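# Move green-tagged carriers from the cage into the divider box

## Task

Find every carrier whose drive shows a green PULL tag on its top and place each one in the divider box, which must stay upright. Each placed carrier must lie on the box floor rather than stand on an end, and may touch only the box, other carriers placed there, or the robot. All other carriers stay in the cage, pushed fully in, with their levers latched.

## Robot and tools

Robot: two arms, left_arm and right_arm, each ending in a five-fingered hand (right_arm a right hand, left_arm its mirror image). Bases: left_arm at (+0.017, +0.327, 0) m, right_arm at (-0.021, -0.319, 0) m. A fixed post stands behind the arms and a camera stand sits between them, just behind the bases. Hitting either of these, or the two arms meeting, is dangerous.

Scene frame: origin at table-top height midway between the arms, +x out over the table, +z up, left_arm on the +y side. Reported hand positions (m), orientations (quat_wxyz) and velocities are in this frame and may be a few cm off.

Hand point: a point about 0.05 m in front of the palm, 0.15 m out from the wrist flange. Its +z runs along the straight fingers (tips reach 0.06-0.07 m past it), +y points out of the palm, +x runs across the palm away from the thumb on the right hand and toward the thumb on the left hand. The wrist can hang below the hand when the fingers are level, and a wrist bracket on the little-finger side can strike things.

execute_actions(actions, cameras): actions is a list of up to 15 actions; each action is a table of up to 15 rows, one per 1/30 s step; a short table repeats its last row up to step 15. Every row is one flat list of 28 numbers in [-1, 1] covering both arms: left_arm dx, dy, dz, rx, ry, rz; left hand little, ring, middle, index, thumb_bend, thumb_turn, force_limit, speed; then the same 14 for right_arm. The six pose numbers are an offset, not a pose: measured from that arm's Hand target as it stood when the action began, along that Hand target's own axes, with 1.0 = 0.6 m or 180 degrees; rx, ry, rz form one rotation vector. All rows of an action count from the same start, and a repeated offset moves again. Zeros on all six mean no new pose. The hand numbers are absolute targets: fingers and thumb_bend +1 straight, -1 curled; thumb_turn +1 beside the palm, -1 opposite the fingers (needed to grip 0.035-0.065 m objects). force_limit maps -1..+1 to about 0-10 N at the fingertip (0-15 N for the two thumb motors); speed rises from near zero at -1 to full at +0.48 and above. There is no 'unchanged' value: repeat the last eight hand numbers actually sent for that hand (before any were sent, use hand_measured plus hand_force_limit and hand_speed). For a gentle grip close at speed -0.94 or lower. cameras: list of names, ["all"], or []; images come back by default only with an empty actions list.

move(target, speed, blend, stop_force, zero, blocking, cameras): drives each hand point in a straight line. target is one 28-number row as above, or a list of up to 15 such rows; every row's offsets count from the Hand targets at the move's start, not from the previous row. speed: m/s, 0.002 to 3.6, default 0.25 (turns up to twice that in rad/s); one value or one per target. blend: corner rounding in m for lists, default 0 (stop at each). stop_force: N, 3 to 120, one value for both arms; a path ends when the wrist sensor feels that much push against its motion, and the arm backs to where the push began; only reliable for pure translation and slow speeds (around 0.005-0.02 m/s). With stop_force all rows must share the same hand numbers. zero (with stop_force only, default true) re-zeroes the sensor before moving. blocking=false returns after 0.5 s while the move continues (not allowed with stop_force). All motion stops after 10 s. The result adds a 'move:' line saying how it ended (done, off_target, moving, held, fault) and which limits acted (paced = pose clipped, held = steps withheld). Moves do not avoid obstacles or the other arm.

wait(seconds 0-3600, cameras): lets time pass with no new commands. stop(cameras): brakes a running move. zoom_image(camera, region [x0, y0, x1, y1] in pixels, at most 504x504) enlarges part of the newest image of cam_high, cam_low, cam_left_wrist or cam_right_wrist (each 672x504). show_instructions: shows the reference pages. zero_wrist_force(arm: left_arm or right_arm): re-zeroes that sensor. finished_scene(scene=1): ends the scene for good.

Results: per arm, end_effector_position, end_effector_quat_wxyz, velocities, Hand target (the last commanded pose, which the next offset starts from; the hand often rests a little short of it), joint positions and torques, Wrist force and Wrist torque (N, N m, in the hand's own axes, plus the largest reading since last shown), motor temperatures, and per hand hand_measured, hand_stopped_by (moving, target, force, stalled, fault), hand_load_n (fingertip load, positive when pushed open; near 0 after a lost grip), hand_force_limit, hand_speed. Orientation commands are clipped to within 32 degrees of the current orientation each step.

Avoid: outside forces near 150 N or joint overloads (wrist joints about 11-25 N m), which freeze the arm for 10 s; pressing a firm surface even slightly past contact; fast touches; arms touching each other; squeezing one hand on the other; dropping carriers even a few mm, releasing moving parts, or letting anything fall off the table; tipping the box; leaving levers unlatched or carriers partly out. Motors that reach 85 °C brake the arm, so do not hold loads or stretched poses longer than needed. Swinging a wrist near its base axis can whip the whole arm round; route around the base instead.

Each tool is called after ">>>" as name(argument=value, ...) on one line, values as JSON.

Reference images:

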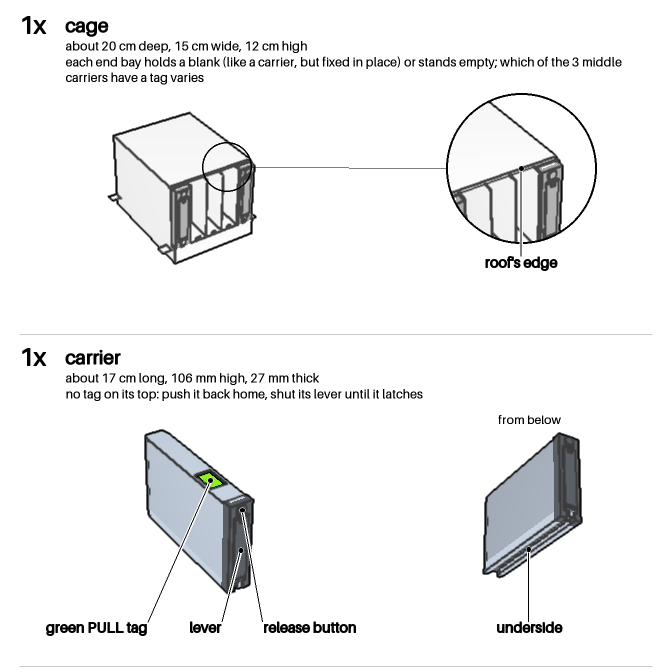

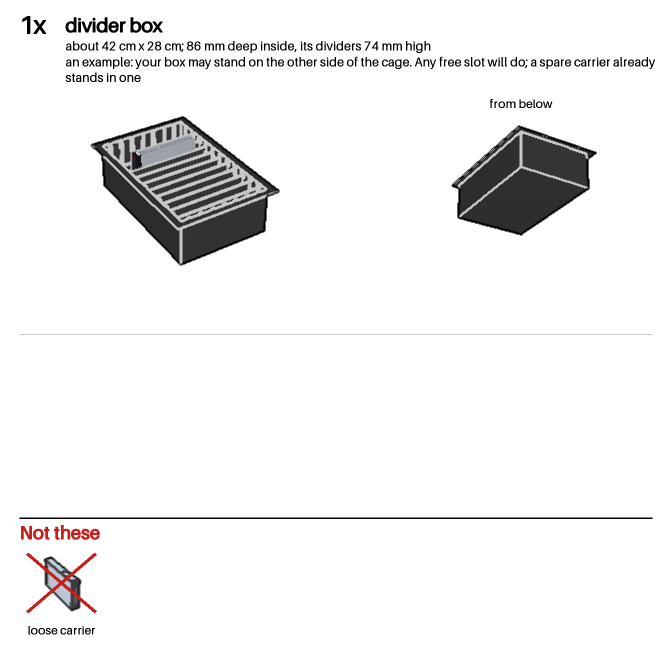

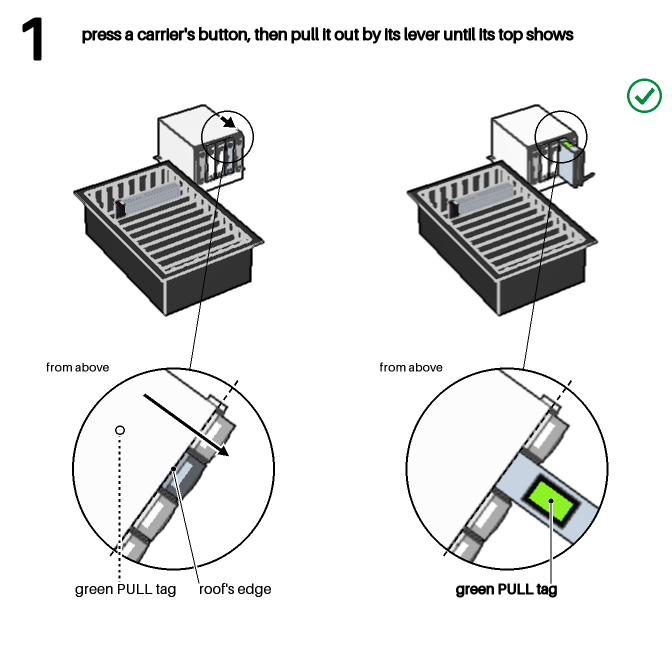

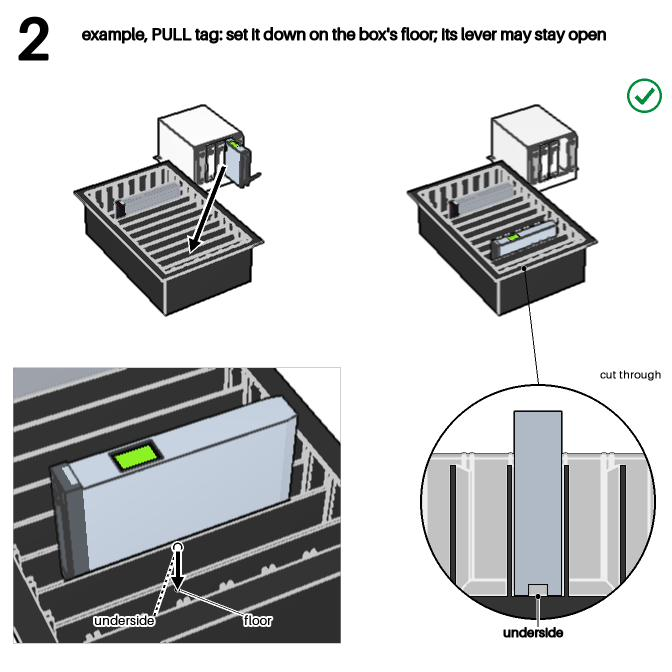

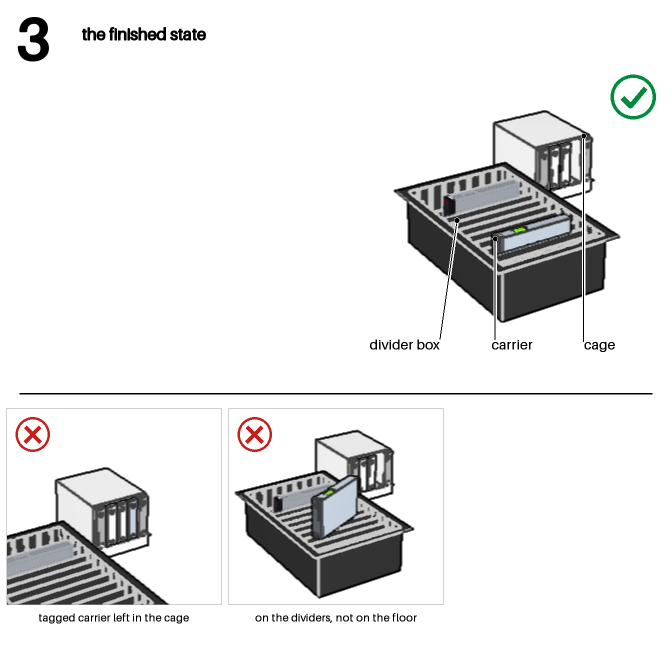

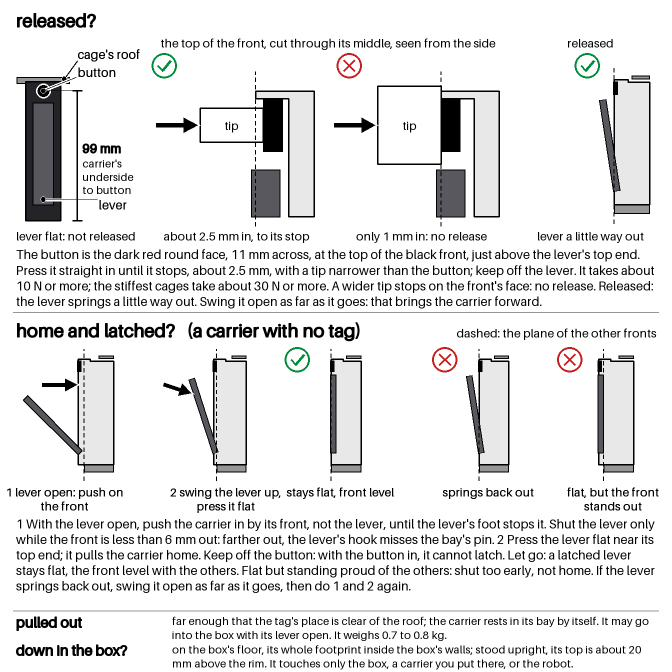

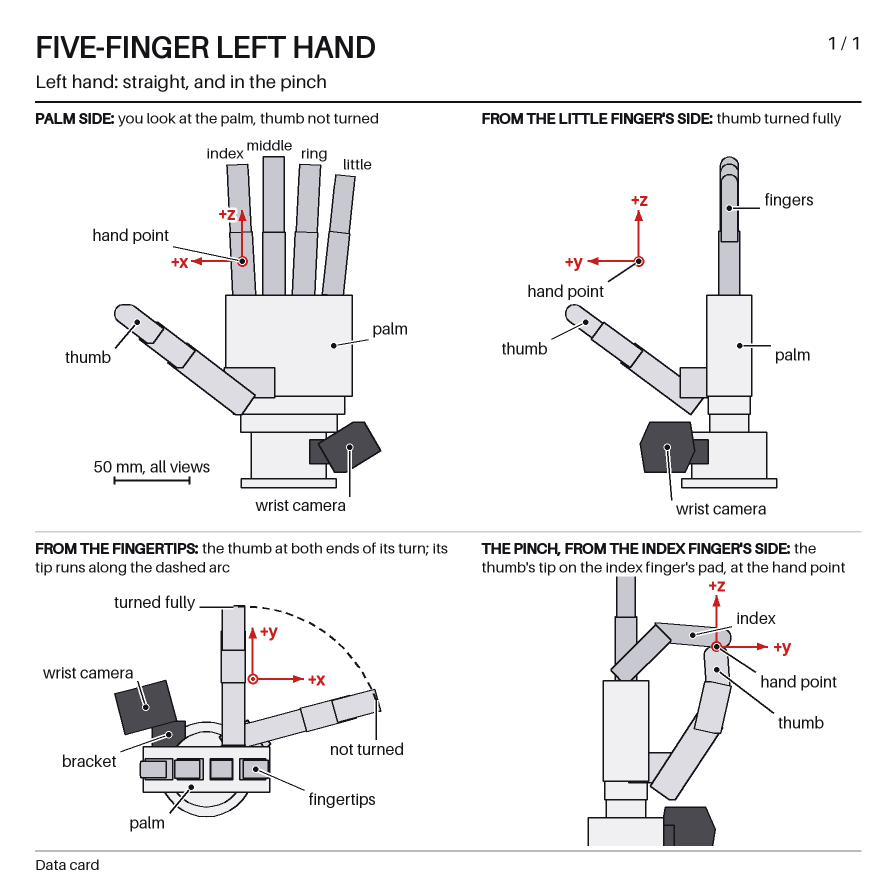

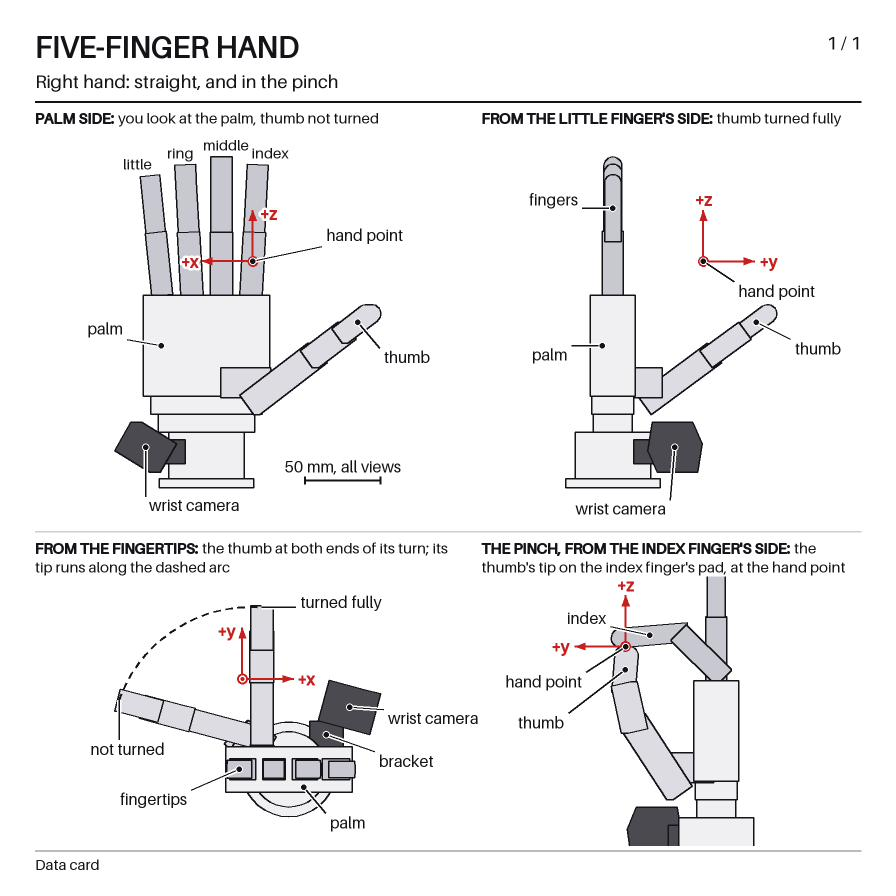

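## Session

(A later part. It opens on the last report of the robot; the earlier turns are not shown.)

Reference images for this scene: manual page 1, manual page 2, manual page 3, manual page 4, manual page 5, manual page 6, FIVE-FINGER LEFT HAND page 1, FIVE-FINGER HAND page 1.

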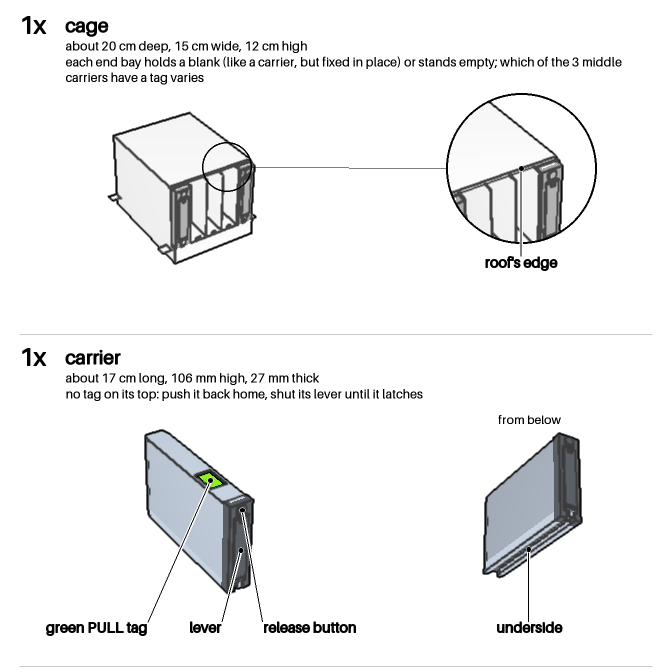

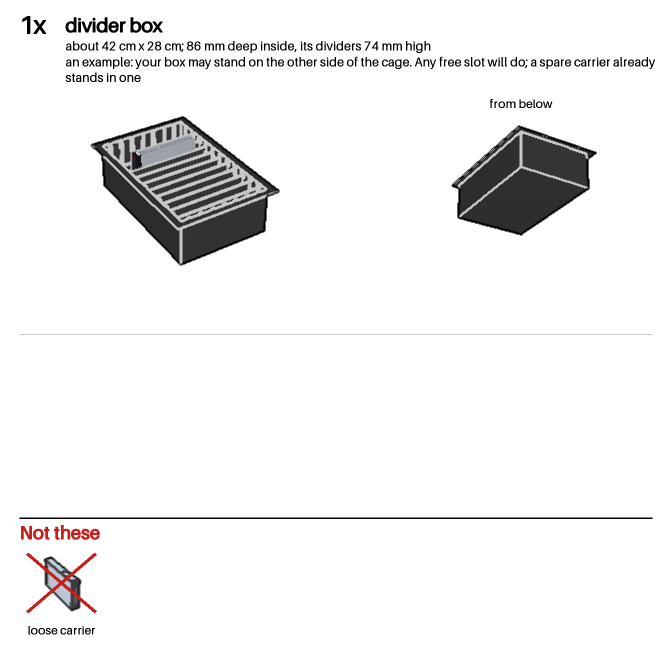

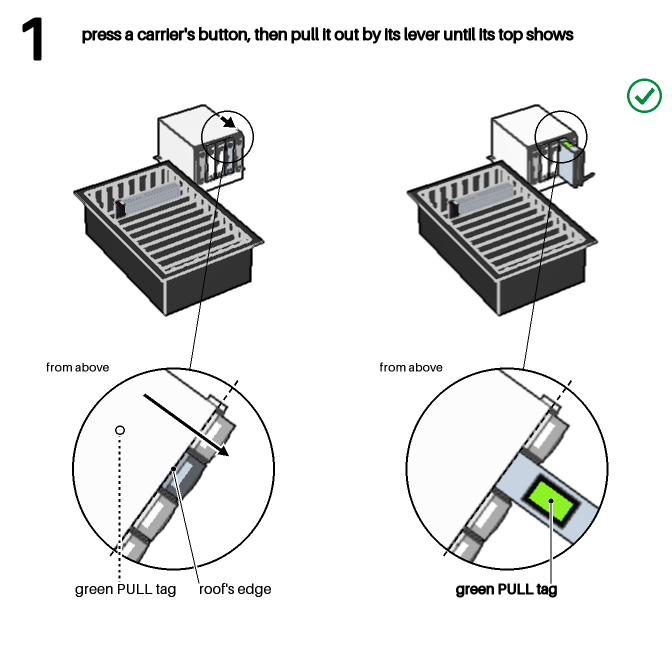

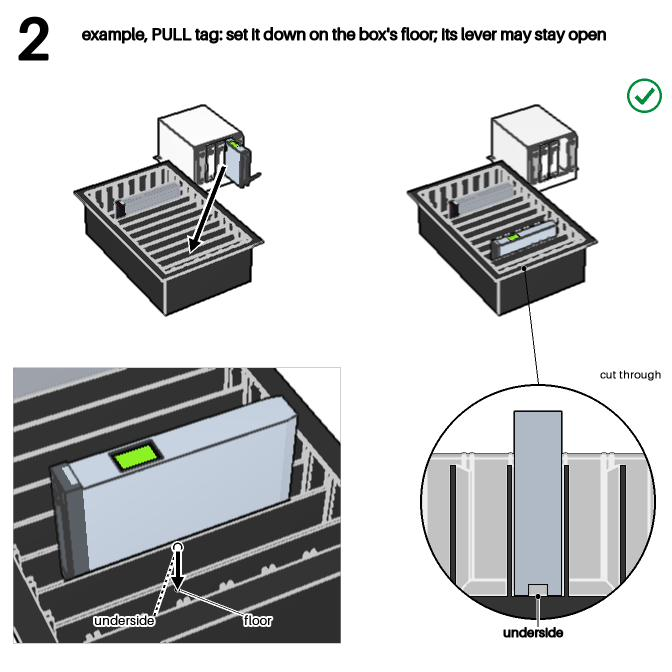

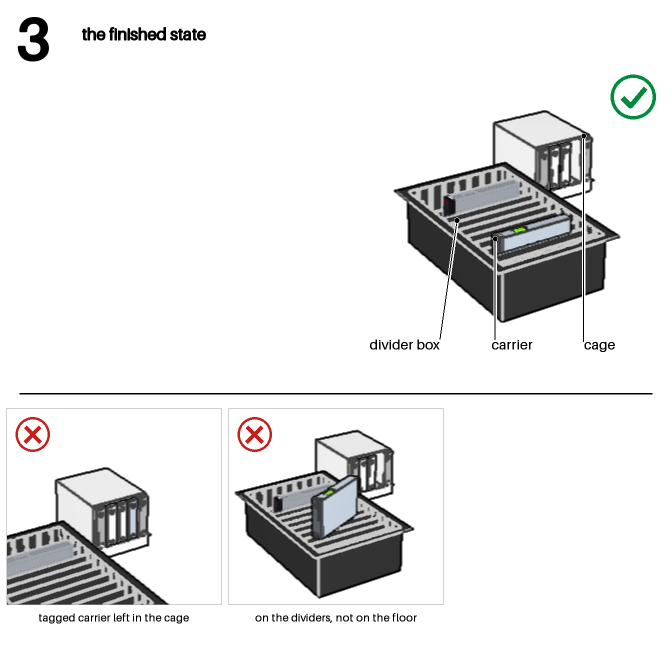

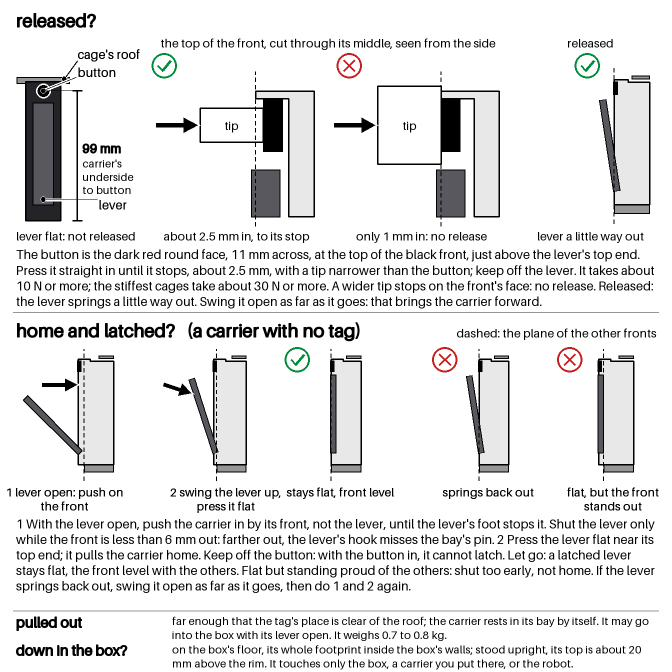

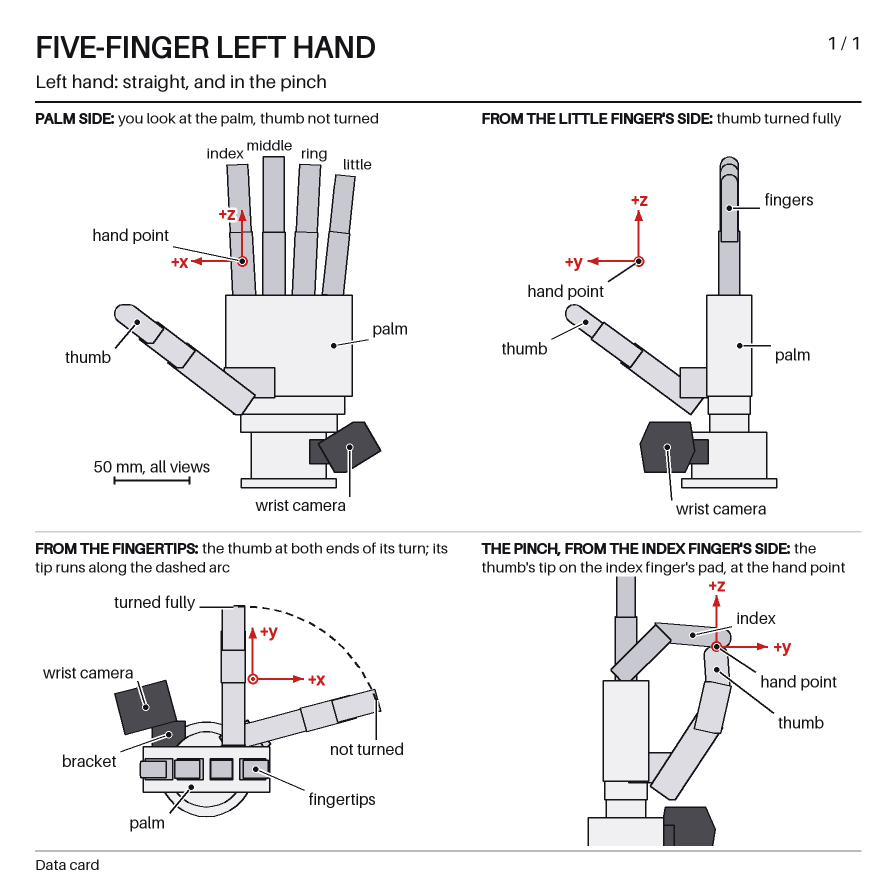

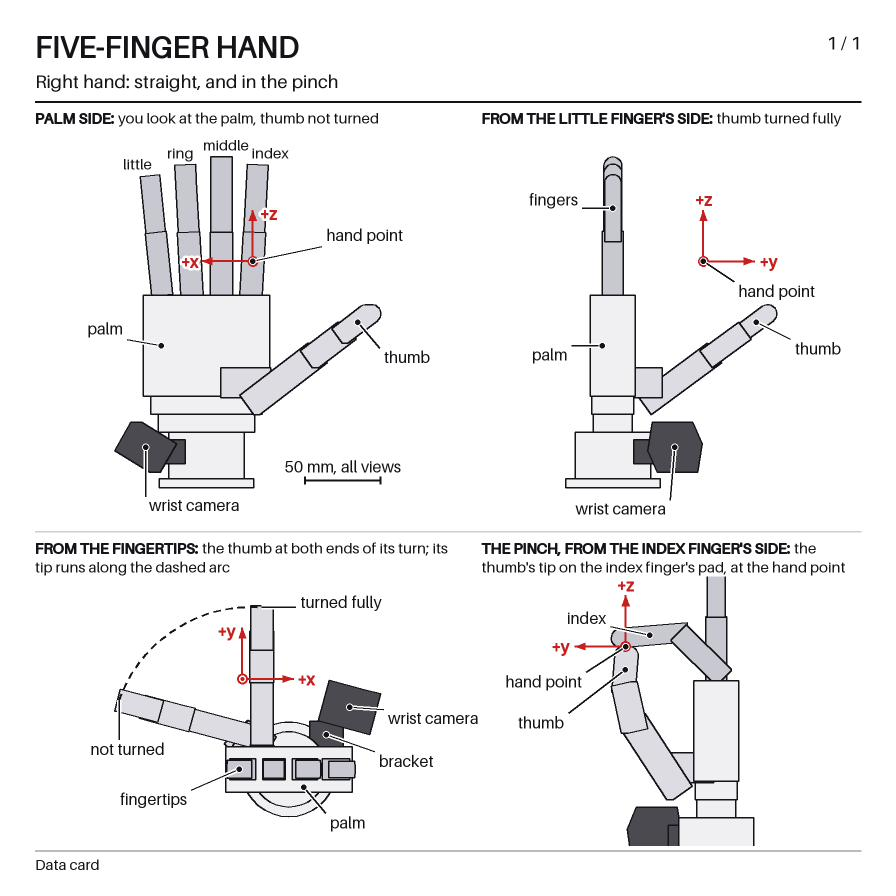

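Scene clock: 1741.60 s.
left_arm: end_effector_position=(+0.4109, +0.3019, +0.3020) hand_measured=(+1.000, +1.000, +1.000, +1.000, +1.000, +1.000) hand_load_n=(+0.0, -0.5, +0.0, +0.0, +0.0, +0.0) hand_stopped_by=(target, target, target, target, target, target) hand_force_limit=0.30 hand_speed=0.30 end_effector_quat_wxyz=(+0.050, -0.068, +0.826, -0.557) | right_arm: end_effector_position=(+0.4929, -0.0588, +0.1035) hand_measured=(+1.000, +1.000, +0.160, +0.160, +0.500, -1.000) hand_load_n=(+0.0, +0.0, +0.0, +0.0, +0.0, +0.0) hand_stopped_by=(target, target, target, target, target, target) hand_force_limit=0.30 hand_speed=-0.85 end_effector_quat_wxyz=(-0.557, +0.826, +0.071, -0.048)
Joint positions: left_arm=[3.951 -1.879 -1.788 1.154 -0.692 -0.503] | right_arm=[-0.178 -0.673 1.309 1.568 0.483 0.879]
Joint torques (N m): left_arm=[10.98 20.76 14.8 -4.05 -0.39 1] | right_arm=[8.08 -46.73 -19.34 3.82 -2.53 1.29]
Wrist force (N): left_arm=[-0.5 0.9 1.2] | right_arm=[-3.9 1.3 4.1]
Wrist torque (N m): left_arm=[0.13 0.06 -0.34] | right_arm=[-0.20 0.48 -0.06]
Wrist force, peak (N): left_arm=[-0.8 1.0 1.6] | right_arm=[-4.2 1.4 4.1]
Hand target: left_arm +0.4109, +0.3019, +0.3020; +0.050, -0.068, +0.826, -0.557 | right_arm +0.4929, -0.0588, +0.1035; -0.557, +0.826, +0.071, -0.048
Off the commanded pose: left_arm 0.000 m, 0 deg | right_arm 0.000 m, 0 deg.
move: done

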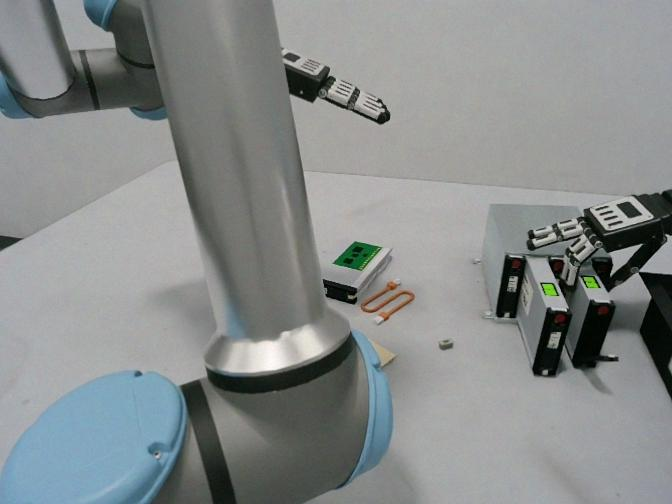

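>>> move(target=[0,0,0,0,0,0,1,1,1,1,1,1,0.3,0.3,0,0,0,0,0,0,1,1,0.11,0.11,0.24,-1,0.3,-0.8])

>>> move(target=[0,0,0,0,0,0,1,1,1,1,1,1,0.3,0.3,0,0,0,0,0,0,1,1,0.09,0.095,0.20,-1,0.3,-0.97])

Scene clock: 1744.00 s.
left_arm: end_effector_position=(+0.4109, +0.3019, +0.3020) hand_measured=(+1.000, +1.000, +1.000, +1.000, +1.000, +1.000) hand_load_n=(-0.5, +0.0, +0.0, +0.0, +0.0, -0.5) hand_stopped_by=(target, target, target, target, target, target) hand_force_limit=0.30 hand_speed=0.30 end_effector_quat_wxyz=(+0.050, -0.068, +0.826, -0.557) | right_arm: end_effector_position=(+0.4929, -0.0588, +0.1035) hand_measured=(+1.000, +1.000, +0.110, +0.110, +0.240, -1.000) hand_load_n=(+0.0, +0.0, +0.0, +0.0, +0.5, +0.0) hand_stopped_by=(target, target, target, target, target, target) hand_force_limit=0.30 hand_speed=-0.80 end_effector_quat_wxyz=(-0.557, +0.826, +0.071, -0.048)
Joint positions: left_arm=[3.951 -1.879 -1.788 1.154 -0.692 -0.503] | right_arm=[-0.178 -0.673 1.309 1.568 0.483 0.879]
Joint torques (N m): left_arm=[11.09 21.01 14.14 -3.95 -0.43 0.93] | right_arm=[8.25 -47.03 -19.26 3.64 -2.37 1.24]
Wrist force (N): left_arm=[-0.6 1.1 1.3] | right_arm=[-3.7 1.6 3.6]
Wrist torque (N m): left_arm=[0.15 0.07 -0.36] | right_arm=[-0.17 0.46 -0.05]
Wrist force, peak (N): left_arm=[-0.9 1.0 1.6] | right_arm=[-3.8 1.6 4.2]
Hand target: left_arm +0.4109, +0.3019, +0.3020; +0.050, -0.068, +0.826, -0.557 | right_arm +0.4929, -0.0588, +0.1035; -0.557, +0.826, +0.071, -0.048
Off the commanded pose: left_arm 0.000 m, 0 deg | right_arm 0.000 m, 0 deg.
move: done

Scene clock: 1744.97 s.
left_arm: end_effector_position=(+0.4109, +0.3019, +0.3020) hand_measured=(+1.000, +1.000, +1.000, +1.000, +1.000, +1.000) hand_load_n=(+0.0, +0.0, +0.0, +0.0, +0.0, -0.5) hand_stopped_by=(target, target, target, target, target, target) hand_force_limit=0.30 hand_speed=0.30 end_effector_quat_wxyz=(+0.050, -0.068, +0.826, -0.557) | right_arm: end_effector_position=(+0.4929, -0.0588, +0.1035) hand_measured=(+1.000, +1.000, +0.090, +0.096, +0.208, -1.000) hand_load_n=(+0.0, +0.0, +2.5, +2.0, +9.5, +0.5) hand_stopped_by=(target, target, target, target, force, target) hand_force_limit=0.30 hand_speed=-0.97 end_effector_quat_wxyz=(-0.557, +0.826, +0.071, -0.048)
Joint positions: left_arm=[3.951 -1.879 -1.788 1.154 -0.692 -0.503] | right_arm=[-0.178 -0.673 1.309 1.568 0.483 0.879]
Joint torques (N m): left_arm=[11.27 20.95 14.31 -3.94 -0.42 0.9] | right_arm=[5.58 -48.48 -19.13 3.61 -2.33 0.99]
Wrist force (N): left_arm=[-0.6 0.8 1.3] | right_arm=[-4.0 4.8 3.4]
Wrist torque (N m): left_arm=[0.11 0.08 -0.35] | right_arm=[0.06 0.48 0.04]
Wrist force, peak (N): left_arm=[-0.8 1.1 1.5] | right_arm=[-4.4 4.6 4.0]
Hand target: left_arm +0.4109, +0.3019, +0.3020; +0.050, -0.068, +0.826, -0.557 | right_arm +0.4929, -0.0588, +0.1035; -0.557, +0.826, +0.071, -0.048
Off the commanded pose: left_arm 0.000 m, 0 deg | right_arm 0.000 m, 0 deg.
move: done

>>> move(target=[0,0,0,0,0,0,1,1,1,1,1,1,0.3,0.3,0,0,0,0,0,0,1,1,0.078,0.084,0.195,-1,0.9,-0.97])

>>> move(target=[0,0,0,0,0,0,1,1,1,1,1,1,0.3,0.3,0,0,0,0,0,0,1,1,0.066,0.072,0.18,-1,1.0,-0.97])

Scene clock: 1746.63 s.
left_arm: end_effector_position=(+0.4109, +0.3019, +0.3020) hand_measured=(+1.000, +1.000, +1.000, +1.000, +1.000, +1.000) hand_load_n=(+0.0, +0.0, +0.0, +0.0, +0.0, +0.0) hand_stopped_by=(target, target, target, target, target, target) hand_force_limit=0.30 hand_speed=0.30 end_effector_quat_wxyz=(+0.050, -0.068, +0.826, -0.557) | right_arm: end_effector_position=(+0.4929, -0.0588, +0.1035) hand_measured=(+1.000, +1.000, +0.080, +0.086, +0.202, -1.000) hand_load_n=(+0.0, +0.0, +6.0, +5.5, +11.5, +0.0) hand_stopped_by=(target, target, target, target, target, target) hand_force_limit=0.90 hand_speed=-0.97 end_effector_quat_wxyz=(-0.557, +0.826, +0.071, -0.048)
Joint positions: left_arm=[3.951 -1.879 -1.788 1.154 -0.692 -0.503] | right_arm=[-0.178 -0.673 1.309 1.568 0.483 0.879]
Joint torques (N m): left_arm=[10.94 20.75 14.69 -3.96 -0.41 0.9] | right_arm=[1.05 -53.08 -18.55 3.53 -2.19 0.47]
Wrist force (N): left_arm=[-0.8 0.9 1.2] | right_arm=[-5.5 1.1 6.8]
Wrist torque (N m): left_arm=[0.13 0.10 -0.36] | right_arm=[-0.19 0.52 -0.05]
Wrist force, peak (N): left_arm=[-0.8 1.1 1.6] | right_arm=[-5.7 0.7 6.8]
Hand target: left_arm +0.4109, +0.3019, +0.3020; +0.050, -0.068, +0.826, -0.557 | right_arm +0.4929, -0.0588, +0.1035; -0.557, +0.826, +0.071, -0.048
Off the commanded pose: left_arm 0.000 m, 0 deg | right_arm 0.000 m, 0 deg.
move: done

Scene clock: 1747.13 s.
left_arm: end_effector_position=(+0.4109, +0.3019, +0.3020) hand_measured=(+1.000, +1.000, +1.000, +1.000, +1.000, +1.000) hand_load_n=(+0.0, +0.0, +0.0, +0.0, +0.0, -0.5) hand_stopped_by=(target, target, target, target, target, target) hand_force_limit=0.30 hand_speed=0.30 end_effector_quat_wxyz=(+0.050, -0.068, +0.826, -0.557) | right_arm: end_effector_position=(+0.4929, -0.0588, +0.1035) hand_measured=(+1.000, +1.000, +0.070, +0.074, +0.196, -1.000) hand_load_n=(+0.0, +0.0, +9.0, +8.0, +14.5, +0.0) hand_stopped_by=(target, target, target, target, force, target) hand_force_limit=1.00 hand_speed=-0.97 end_effector_quat_wxyz=(-0.557, +0.826, +0.071, -0.048)
Joint positions: left_arm=[3.951 -1.879 -1.788 1.154 -0.692 -0.503] | right_arm=[-0.178 -0.673 1.309 1.568 0.483 0.879]
Joint torques (N m): left_arm=[10.99 20.84 14.43 -3.94 -0.44 0.88] | right_arm=[-0.72 -53.3 -18.71 3.43 -2.01 0.22]
Wrist force (N): left_arm=[-0.7 0.9 1.2] | right_arm=[-4.2 0.2 5.8]
Wrist torque (N m): left_arm=[0.12 0.09 -0.36] | right_arm=[-0.19 0.48 -0.04]
Wrist force, peak (N): left_arm=[-0.8 0.9 1.5] | right_arm=[-5.5 -0.9 7.6]
Hand target: left_arm +0.4109, +0.3019, +0.3020; +0.050, -0.068, +0.826, -0.557 | right_arm +0.4929, -0.0588, +0.1035; -0.557, +0.826, +0.071, -0.048
Off the commanded pose: left_arm 0.000 m, 0 deg | right_arm 0.000 m, 0 deg.
move: done

>>> move(target=[0,0,0,0,0,0,1,1,1,1,1,1,0.3,0.3,0,-0.0004,0.0,0,0,0,1,1,0.066,0.072,0.18,-1,1.0,-0.97], speed=0.005)

>>> move(target=[0,0,0,0,0,0,1,1,1,1,1,1,0.3,0.3,-0.003,0.0,0.0,0,0,0,1,1,0.066,0.072,0.18,-1,1.0,-0.97], speed=0.005)

Scene clock: 1749.87 s.
left_arm: end_effector_position=(+0.4109, +0.3019, +0.3020) hand_measured=(+1.000, +1.000, +1.000, +1.000, +1.000, +1.000) hand_load_n=(+0.0, +0.0, +0.0, +0.0, +0.0, -0.5) hand_stopped_by=(target, target, target, target, target, target) hand_force_limit=0.30 hand_speed=0.30 end_effector_quat_wxyz=(+0.050, -0.068, +0.826, -0.557) | right_arm: end_effector_position=(+0.4929, -0.0587, +0.1037) hand_measured=(+1.000, +1.000, +0.070, +0.074, +0.196, -1.000) hand_load_n=(+0.0, +0.0, +9.0, +8.0, +15.0, +0.0) hand_stopped_by=(target, target, target, target, force, target) hand_force_limit=1.00 hand_speed=-0.97 end_effector_quat_wxyz=(-0.557, +0.826, +0.071, -0.048)
Joint positions: left_arm=[3.951 -1.879 -1.788 1.154 -0.692 -0.503] | right_arm=[-0.178 -0.674 1.309 1.568 0.483 0.879]
Joint torques (N m): left_arm=[10.99 21.05 14.46 -3.92 -0.45 0.86] | right_arm=[5.96 -64.45 -20.63 4.38 -3.04 1.36]
Wrist force (N): left_arm=[-0.6 0.9 1.3] | right_arm=[-3.8 8.7 8.8]
Wrist torque (N m): left_arm=[0.13 0.07 -0.35] | right_arm=[0.04 0.39 0.11]
Wrist force, peak (N): left_arm=[-0.9 0.9 1.7] | right_arm=[-3.8 8.7 8.8]
Hand target: left_arm +0.4109, +0.3019, +0.3020; +0.050, -0.068, +0.826, -0.557 | right_arm +0.4929, -0.0587, +0.1037; -0.557, +0.826, +0.071, -0.048
Off the commanded pose: left_arm 0.000 m, 0 deg | right_arm 0.000 m, 0 deg.
move: done

Scene clock: 1750.47 s.
left_arm: end_effector_position=(+0.4109, +0.3019, +0.3020) hand_measured=(+1.000, +1.000, +1.000, +1.000, +1.000, +1.000) hand_load_n=(+0.0, +0.0, +0.0, +0.0, +0.0, +0.0) hand_stopped_by=(target, target, target, target, target, target) hand_force_limit=0.30 hand_speed=0.30 end_effector_quat_wxyz=(+0.050, -0.068, +0.826, -0.557) | right_arm: end_effector_position=(+0.4911, -0.0590, +0.1037) hand_measured=(+1.000, +1.000, +0.070, +0.074, +0.196, -1.000) hand_load_n=(+0.0, +0.0, +8.5, +7.0, +15.0, +0.0) hand_stopped_by=(target, target, target, target, force, target) hand_force_limit=1.00 hand_speed=-0.97 end_effector_quat_wxyz=(-0.557, +0.826, +0.071, -0.048)
Joint positions: left_arm=[3.951 -1.879 -1.788 1.154 -0.692 -0.503] | right_arm=[-0.179 -0.677 1.317 1.565 0.483 0.877]
Joint torques (N m): left_arm=[10.57 21.31 14.29 -3.95 -0.37 0.91] | right_arm=[-9.33 -64.68 -5.88 2.27 -1.14 -1.34]
Wrist force (N): left_arm=[-0.8 0.8 1.3] | right_arm=[-3.5 10.6 6.6]
Wrist torque (N m): left_arm=[0.11 0.10 -0.36] | right_arm=[0.00 0.51 0.24]
Wrist force, peak (N): left_arm=[-0.8 0.9 1.5] | right_arm=[-3.1 11.4 6.4]
Hand target: left_arm +0.4109, +0.3019, +0.3020; +0.050, -0.068, +0.826, -0.557 | right_arm +0.4911, -0.0590, +0.1037; -0.557, +0.826, +0.071, -0.048
Off the commanded pose: left_arm 0.000 m, 0 deg | right_arm 0.000 m, 0 deg.
move: done

>>> move(target=[0,0,0,0,0,0,1,1,1,1,1,1,0.3,0.3,-0.02,0.0,0.0002,0,0,0,1,1,0.066,0.072,0.18,-1,1.0,-0.97], speed=0.015)

Scene clock: 1753.97 s.
left_arm: end_effector_position=(+0.4109, +0.3019, +0.3020) hand_measured=(+1.000, +1.000, +1.000, +1.000, +1.000, +1.000) hand_load_n=(+0.0, +0.0, +0.0, +0.0, +0.0, +0.0) hand_stopped_by=(target, target, target, target, target, target) hand_force_limit=0.30 hand_speed=0.30 end_effector_quat_wxyz=(+0.050, -0.068, +0.826, -0.557) | right_arm: end_effector_position=(+0.4793, -0.0609, +0.1036) hand_measured=(+1.000, +1.000, +0.070, +0.074, +0.196, -1.000) hand_load_n=(+0.0, -0.5, +8.0, +6.5, +16.0, +0.0) hand_stopped_by=(target, target, target, target, force, target) hand_force_limit=1.00 hand_speed=-0.97 end_effector_quat_wxyz=(-0.557, +0.826, +0.071, -0.048)
Joint positions: left_arm=[3.951 -1.879 -1.788 1.154 -0.692 -0.503] | right_arm=[-0.186 -0.701 1.368 1.547 0.487 0.866]
Joint torques (N m): left_arm=[10.67 20.76 13.74 -3.93 -0.35 0.87] | right_arm=[-9.51 -64.04 -5.54 2.45 -1.17 -1.38]
Wrist force (N): left_arm=[-0.7 0.9 1.2] | right_arm=[-3.6 11.3 6.9]
Wrist torque (N m): left_arm=[0.12 0.09 -0.36] | right_arm=[0.04 0.51 0.27]
Wrist force, peak (N): left_arm=[-0.8 1.0 1.7] | right_arm=[-3.5 11.5 7.0]
Hand target: left_arm +0.4109, +0.3019, +0.3020; +0.050, -0.068, +0.826, -0.557 | right_arm +0.4793, -0.0609, +0.1036; -0.557, +0.826, +0.071, -0.048
Off the commanded pose: left_arm 0.000 m, 0 deg | right_arm 0.000 m, 0 deg.
move: done

>>> move(target=[0,0,0,0,0,0,1,1,1,1,1,1,0.3,0.3,-0.025,0.0001,0.0001,0,0,0,1,1,0.066,0.072,0.18,-1,1.0,-0.97], speed=0.015, cameras=["cam_low","cam_right_wrist"])

>>> zoom_image(camera="cam_low", region=[480, 190, 672, 390])

Scene clock: 1756.77 s.
left_arm: end_effector_position=(+0.4109, +0.3019, +0.3020) hand_measured=(+1.000, +1.000, +1.000, +1.000, +1.000, +1.000) hand_load_n=(+0.0, +0.0, +0.0, +0.0, +0.0, -0.5) hand_stopped_by=(target, target, target, target, target, target) hand_force_limit=0.30 hand_speed=0.30 end_effector_quat_wxyz=(+0.050, -0.068, +0.826, -0.557) | right_arm: end_effector_position=(+0.4645, -0.0635, +0.1036) hand_measured=(+1.000, +1.000, +0.070, +0.074, +0.196, -1.000) hand_load_n=(+0.0, +0.0, +8.5, +6.0, +16.0, +0.0) hand_stopped_by=(target, target, target, target, force, target) hand_force_limit=1.00 hand_speed=-0.97 end_effector_quat_wxyz=(-0.557, +0.826, +0.071, -0.048)
Joint positions: left_arm=[3.951 -1.879 -1.788 1.154 -0.692 -0.503] | right_arm=[-0.194 -0.729 1.429 1.526 0.492 0.852]
Joint torques (N m): left_arm=[10.75 20.59 14.09 -3.88 -0.33 0.83] | right_arm=[-9.52 -62.57 -4.97 2.44 -1.09 -1.42]
Wrist force (N): left_arm=[-0.7 0.9 1.4] | right_arm=[-3.4 11.5 7.3]
Wrist torque (N m): left_arm=[0.11 0.08 -0.36] | right_arm=[0.06 0.43 0.31]
Wrist force, peak (N): left_arm=[-0.8 1.0 1.7] | right_arm=[-3.4 11.8 7.1]
Hand target: left_arm +0.4109, +0.3019, +0.3020; +0.050, -0.068, +0.826, -0.557 | right_arm +0.4645, -0.0635, +0.1036; -0.557, +0.826, +0.071, -0.048
Off the commanded pose: left_arm 0.000 m, 0 deg | right_arm 0.000 m, 0 deg.
move: done
cam_right_wrist: T_world_to_cam=[[0.37405, -0.29375, -0.87966, -0.10661], [-0.68878, -0.72315, -0.05139, 0.27765], [-0.62103, 0.62511, -0.47282, 0.4898]] pos_world=[0.5353, -0.13671, 0.15207]

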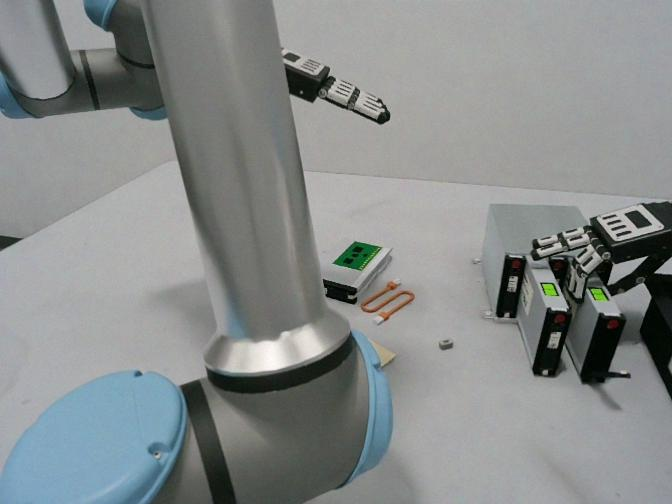

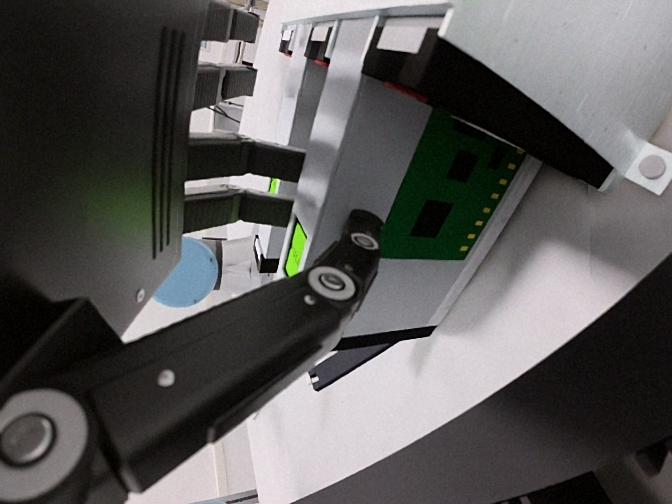

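Scaled by 2.520 from the camera's image (finer frame: 960x720).

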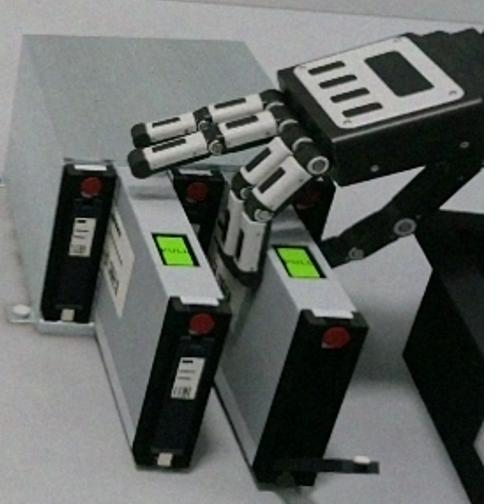

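>>> move(target=[0,0,0,0,0,0,1,1,1,1,1,1,0.3,0.3,-0.03,0.0001,0.0001,0,0,0,1,1,0.066,0.072,0.18,-1,1.0,-0.97], speed=0.015)

>>> move(target=[0,0,0,0,0,0,1,1,1,1,1,1,0.3,0.3,-0.03,0.0,0.0001,0,0,0,1,1,0.066,0.072,0.18,-1,1.0,-0.97], speed=0.015, cameras=["cam_low","cam_right_wrist"])

Scene clock: 1760.00 s.
left_arm: end_effector_position=(+0.4109, +0.3019, +0.3020) hand_measured=(+1.000, +1.000, +1.000, +1.000, +1.000, +1.000) hand_load_n=(+0.0, +0.0, +0.0, +0.0, +0.0, -0.5) hand_stopped_by=(target, target, target, target, target, target) hand_force_limit=0.30 hand_speed=0.30 end_effector_quat_wxyz=(+0.050, -0.068, +0.826, -0.557) | right_arm: end_effector_position=(+0.4468, -0.0665, +0.1035) hand_measured=(+1.000, +1.000, +0.070, +0.074, +0.196, -1.000) hand_load_n=(+0.0, +0.0, +8.5, +6.0, +16.0, +0.0) hand_stopped_by=(target, target, target, target, force, target) hand_force_limit=1.00 hand_speed=-0.97 end_effector_quat_wxyz=(-0.557, +0.826, +0.071, -0.048)
Joint positions: left_arm=[3.951 -1.879 -1.788 1.154 -0.692 -0.503] | right_arm=[-0.205 -0.762 1.501 1.503 0.499 0.835]
Joint torques (N m): left_arm=[10.79 20.83 13.57 -3.86 -0.37 0.72] | right_arm=[-9.94 -60.48 -5.04 2.39 -1.08 -1.44]
Wrist force (N): left_arm=[-0.7 1.0 1.4] | right_arm=[-3.9 11.3 7.1]
Wrist torque (N m): left_arm=[0.12 0.10 -0.36] | right_arm=[0.05 0.46 0.28]
Wrist force, peak (N): left_arm=[-0.7 1.1 1.5] | right_arm=[-3.7 11.5 7.5]
Hand target: left_arm +0.4109, +0.3019, +0.3020; +0.050, -0.068, +0.826, -0.557 | right_arm +0.4467, -0.0665, +0.1035; -0.557, +0.826, +0.071, -0.048
Off the commanded pose: left_arm 0.000 m, 0 deg | right_arm 0.000 m, 0 deg.
move: done

Scene clock: 1761.57 s.
left_arm: end_effector_position=(+0.4109, +0.3019, +0.3020) hand_measured=(+1.000, +1.000, +1.000, +1.000, +1.000, +1.000) hand_load_n=(+0.0, +0.0, +0.0, +0.0, +0.0, -0.5) hand_stopped_by=(target, target, target, target, target, target) hand_force_limit=0.30 hand_speed=0.30 end_effector_quat_wxyz=(+0.050, -0.068, +0.826, -0.557) | right_arm: end_effector_position=(+0.4290, -0.0695, +0.1034) hand_measured=(+1.000, +1.000, +0.070, +0.074, +0.196, -1.000) hand_load_n=(+0.0, +0.0, +8.5, +6.0, +16.0, +0.0) hand_stopped_by=(target, target, target, target, force, target) hand_force_limit=1.00 hand_speed=-0.97 end_effector_quat_wxyz=(-0.557, +0.826, +0.071, -0.048)
Joint positions: left_arm=[3.951 -1.879 -1.788 1.154 -0.692 -0.503] | right_arm=[-0.216 -0.793 1.57 1.481 0.506 0.816]
Joint torques (N m): left_arm=[11.14 21 13.75 -3.89 -0.39 0.79] | right_arm=[-10.41 -58.16 -3.69 2.16 -0.82 -1.39]
Wrist force (N): left_arm=[-0.7 1.0 1.3] | right_arm=[-3.8 9.4 7.0]
Wrist torque (N m): left_arm=[0.14 0.09 -0.36] | right_arm=[-0.05 0.45 0.17]
Wrist force, peak (N): left_arm=[-0.6 1.2 1.6] | right_arm=[-3.8 11.3 7.4]
Hand target: left_arm +0.4109, +0.3019, +0.3020; +0.050, -0.068, +0.826, -0.557 | right_arm +0.4290, -0.0695, +0.1034; -0.557, +0.826, +0.071, -0.048
Off the commanded pose: left_arm 0.000 m, 0 deg | right_arm 0.000 m, 0 deg.
move: done
cam_right_wrist: T_world_to_cam=[[0.37405, -0.29375, -0.87966, -0.09525], [-0.68878, -0.72315, -0.05139, 0.24885], [-0.62103, 0.62511, -0.47282, 0.47158]] pos_world=[0.4999, -0.14281, 0.15197]

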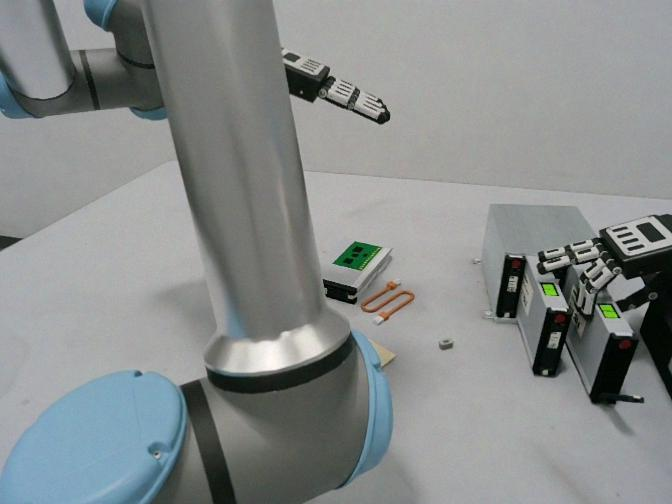

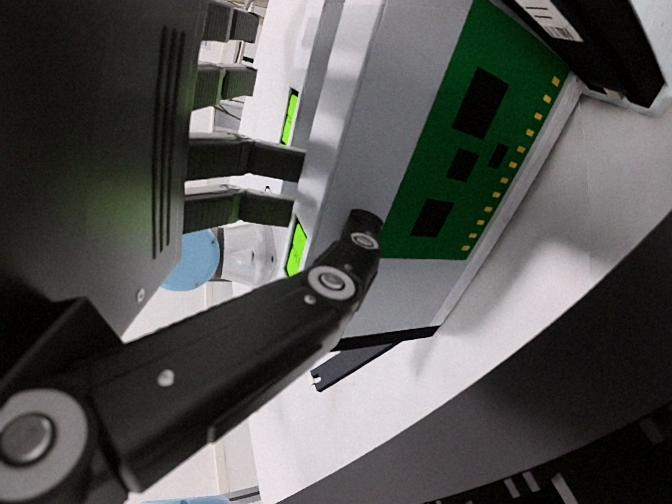

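>>> move(target=[0,0,0,0,0,0,1,1,1,1,1,1,0.3,0.3,-0.045,0.0,0.0001,0,0,0,1,1,0.066,0.072,0.18,-1,1.0,-0.97], speed=0.02, cameras=["cam_low","cam_right_wrist","cam_high"])

>>> zoom_image(camera="cam_low", region=[480, 190, 672, 440])

Scene clock: 1764.70 s.
left_arm: end_effector_position=(+0.4109, +0.3019, +0.3020) hand_measured=(+1.000, +1.000, +1.000, +1.000, +1.000, +1.000) hand_load_n=(+0.0, +0.0, +0.0, +0.0, +0.0, +0.0) hand_stopped_by=(target, target, target, target, target, target) hand_force_limit=0.30 hand_speed=0.30 end_effector_quat_wxyz=(+0.050, -0.068, +0.826, -0.557) | right_arm: end_effector_position=(+0.4024, -0.0741, +0.1034) hand_measured=(+1.000, +1.000, +0.070, +0.074, +0.196, -1.000) hand_load_n=(-0.5, +0.0, +8.5, +6.0, +16.0, +0.0) hand_stopped_by=(target, target, target, target, force, target) hand_force_limit=1.00 hand_speed=-0.97 end_effector_quat_wxyz=(-0.557, +0.826, +0.071, -0.048)
Joint positions: left_arm=[3.951 -1.879 -1.788 1.154 -0.692 -0.503] | right_arm=[-0.235 -0.838 1.67 1.451 0.518 0.787]
Joint torques (N m): left_arm=[11.1 21.09 13.23 -3.78 -0.32 0.71] | right_arm=[-10.45 -55.23 -3.25 2.27 -0.81 -1.42]
Wrist force (N): left_arm=[-0.4 0.9 1.2] | right_arm=[-3.8 9.4 6.9]
Wrist torque (N m): left_arm=[0.13 0.05 -0.34] | right_arm=[-0.07 0.43 0.14]
Wrist force, peak (N): left_arm=[-0.7 1.1 1.5] | right_arm=[-4.1 9.5 7.0]
Hand target: left_arm +0.4109, +0.3019, +0.3020; +0.050, -0.068, +0.826, -0.557 | right_arm +0.4024, -0.0741, +0.1034; -0.557, +0.826, +0.071, -0.048
Off the commanded pose: left_arm 0.000 m, 0 deg | right_arm 0.000 m, 0 deg.
move: done
cam_right_wrist: T_world_to_cam=[[0.37405, -0.29375, -0.87966, -0.08662], [-0.68878, -0.72315, -0.05139, 0.22728], [-0.62103, 0.62511, -0.47282, 0.45787]] pos_world=[0.4733, -0.14731, 0.15197]
Images, in order (width x height): cam_high 672x504, cam_low 672x504, cam_right_wrist 672x504.

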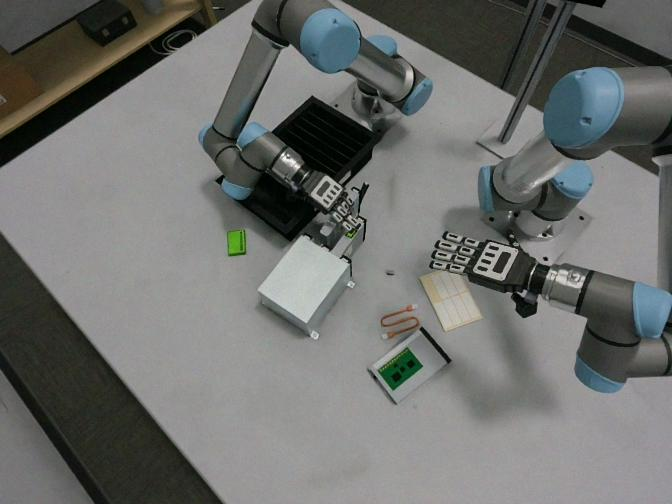

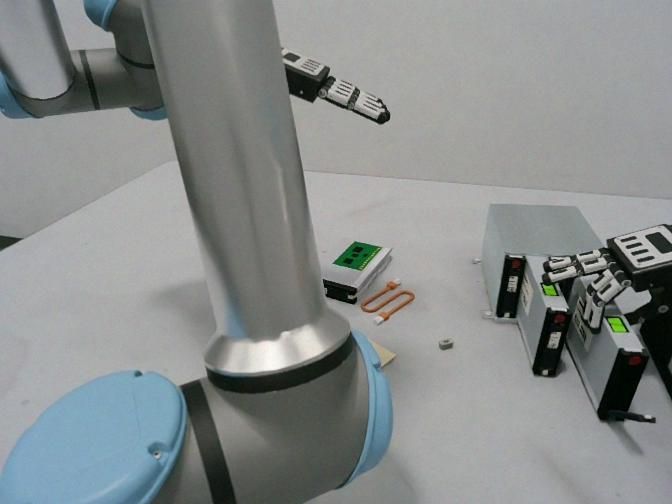

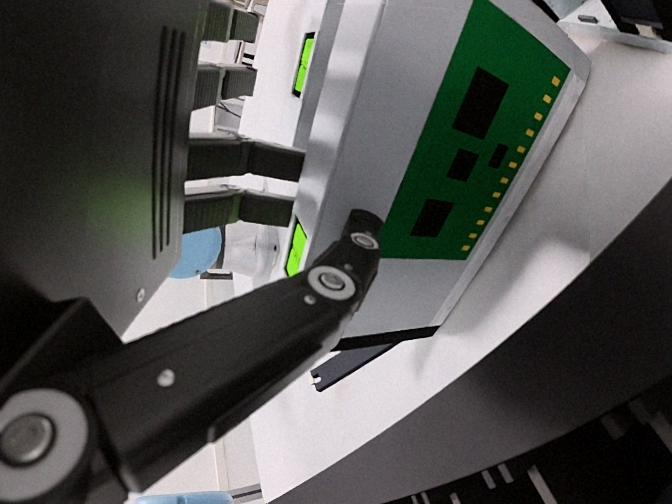

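Scaled by 2.016 from the camera's image (finer frame: 960x720).

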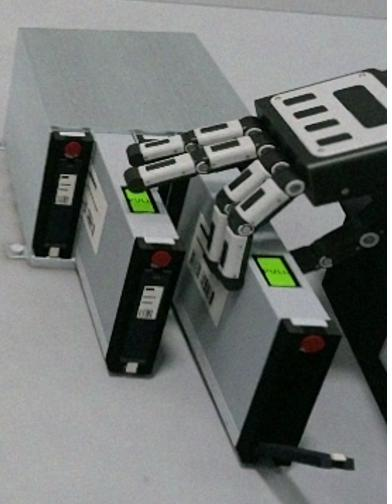

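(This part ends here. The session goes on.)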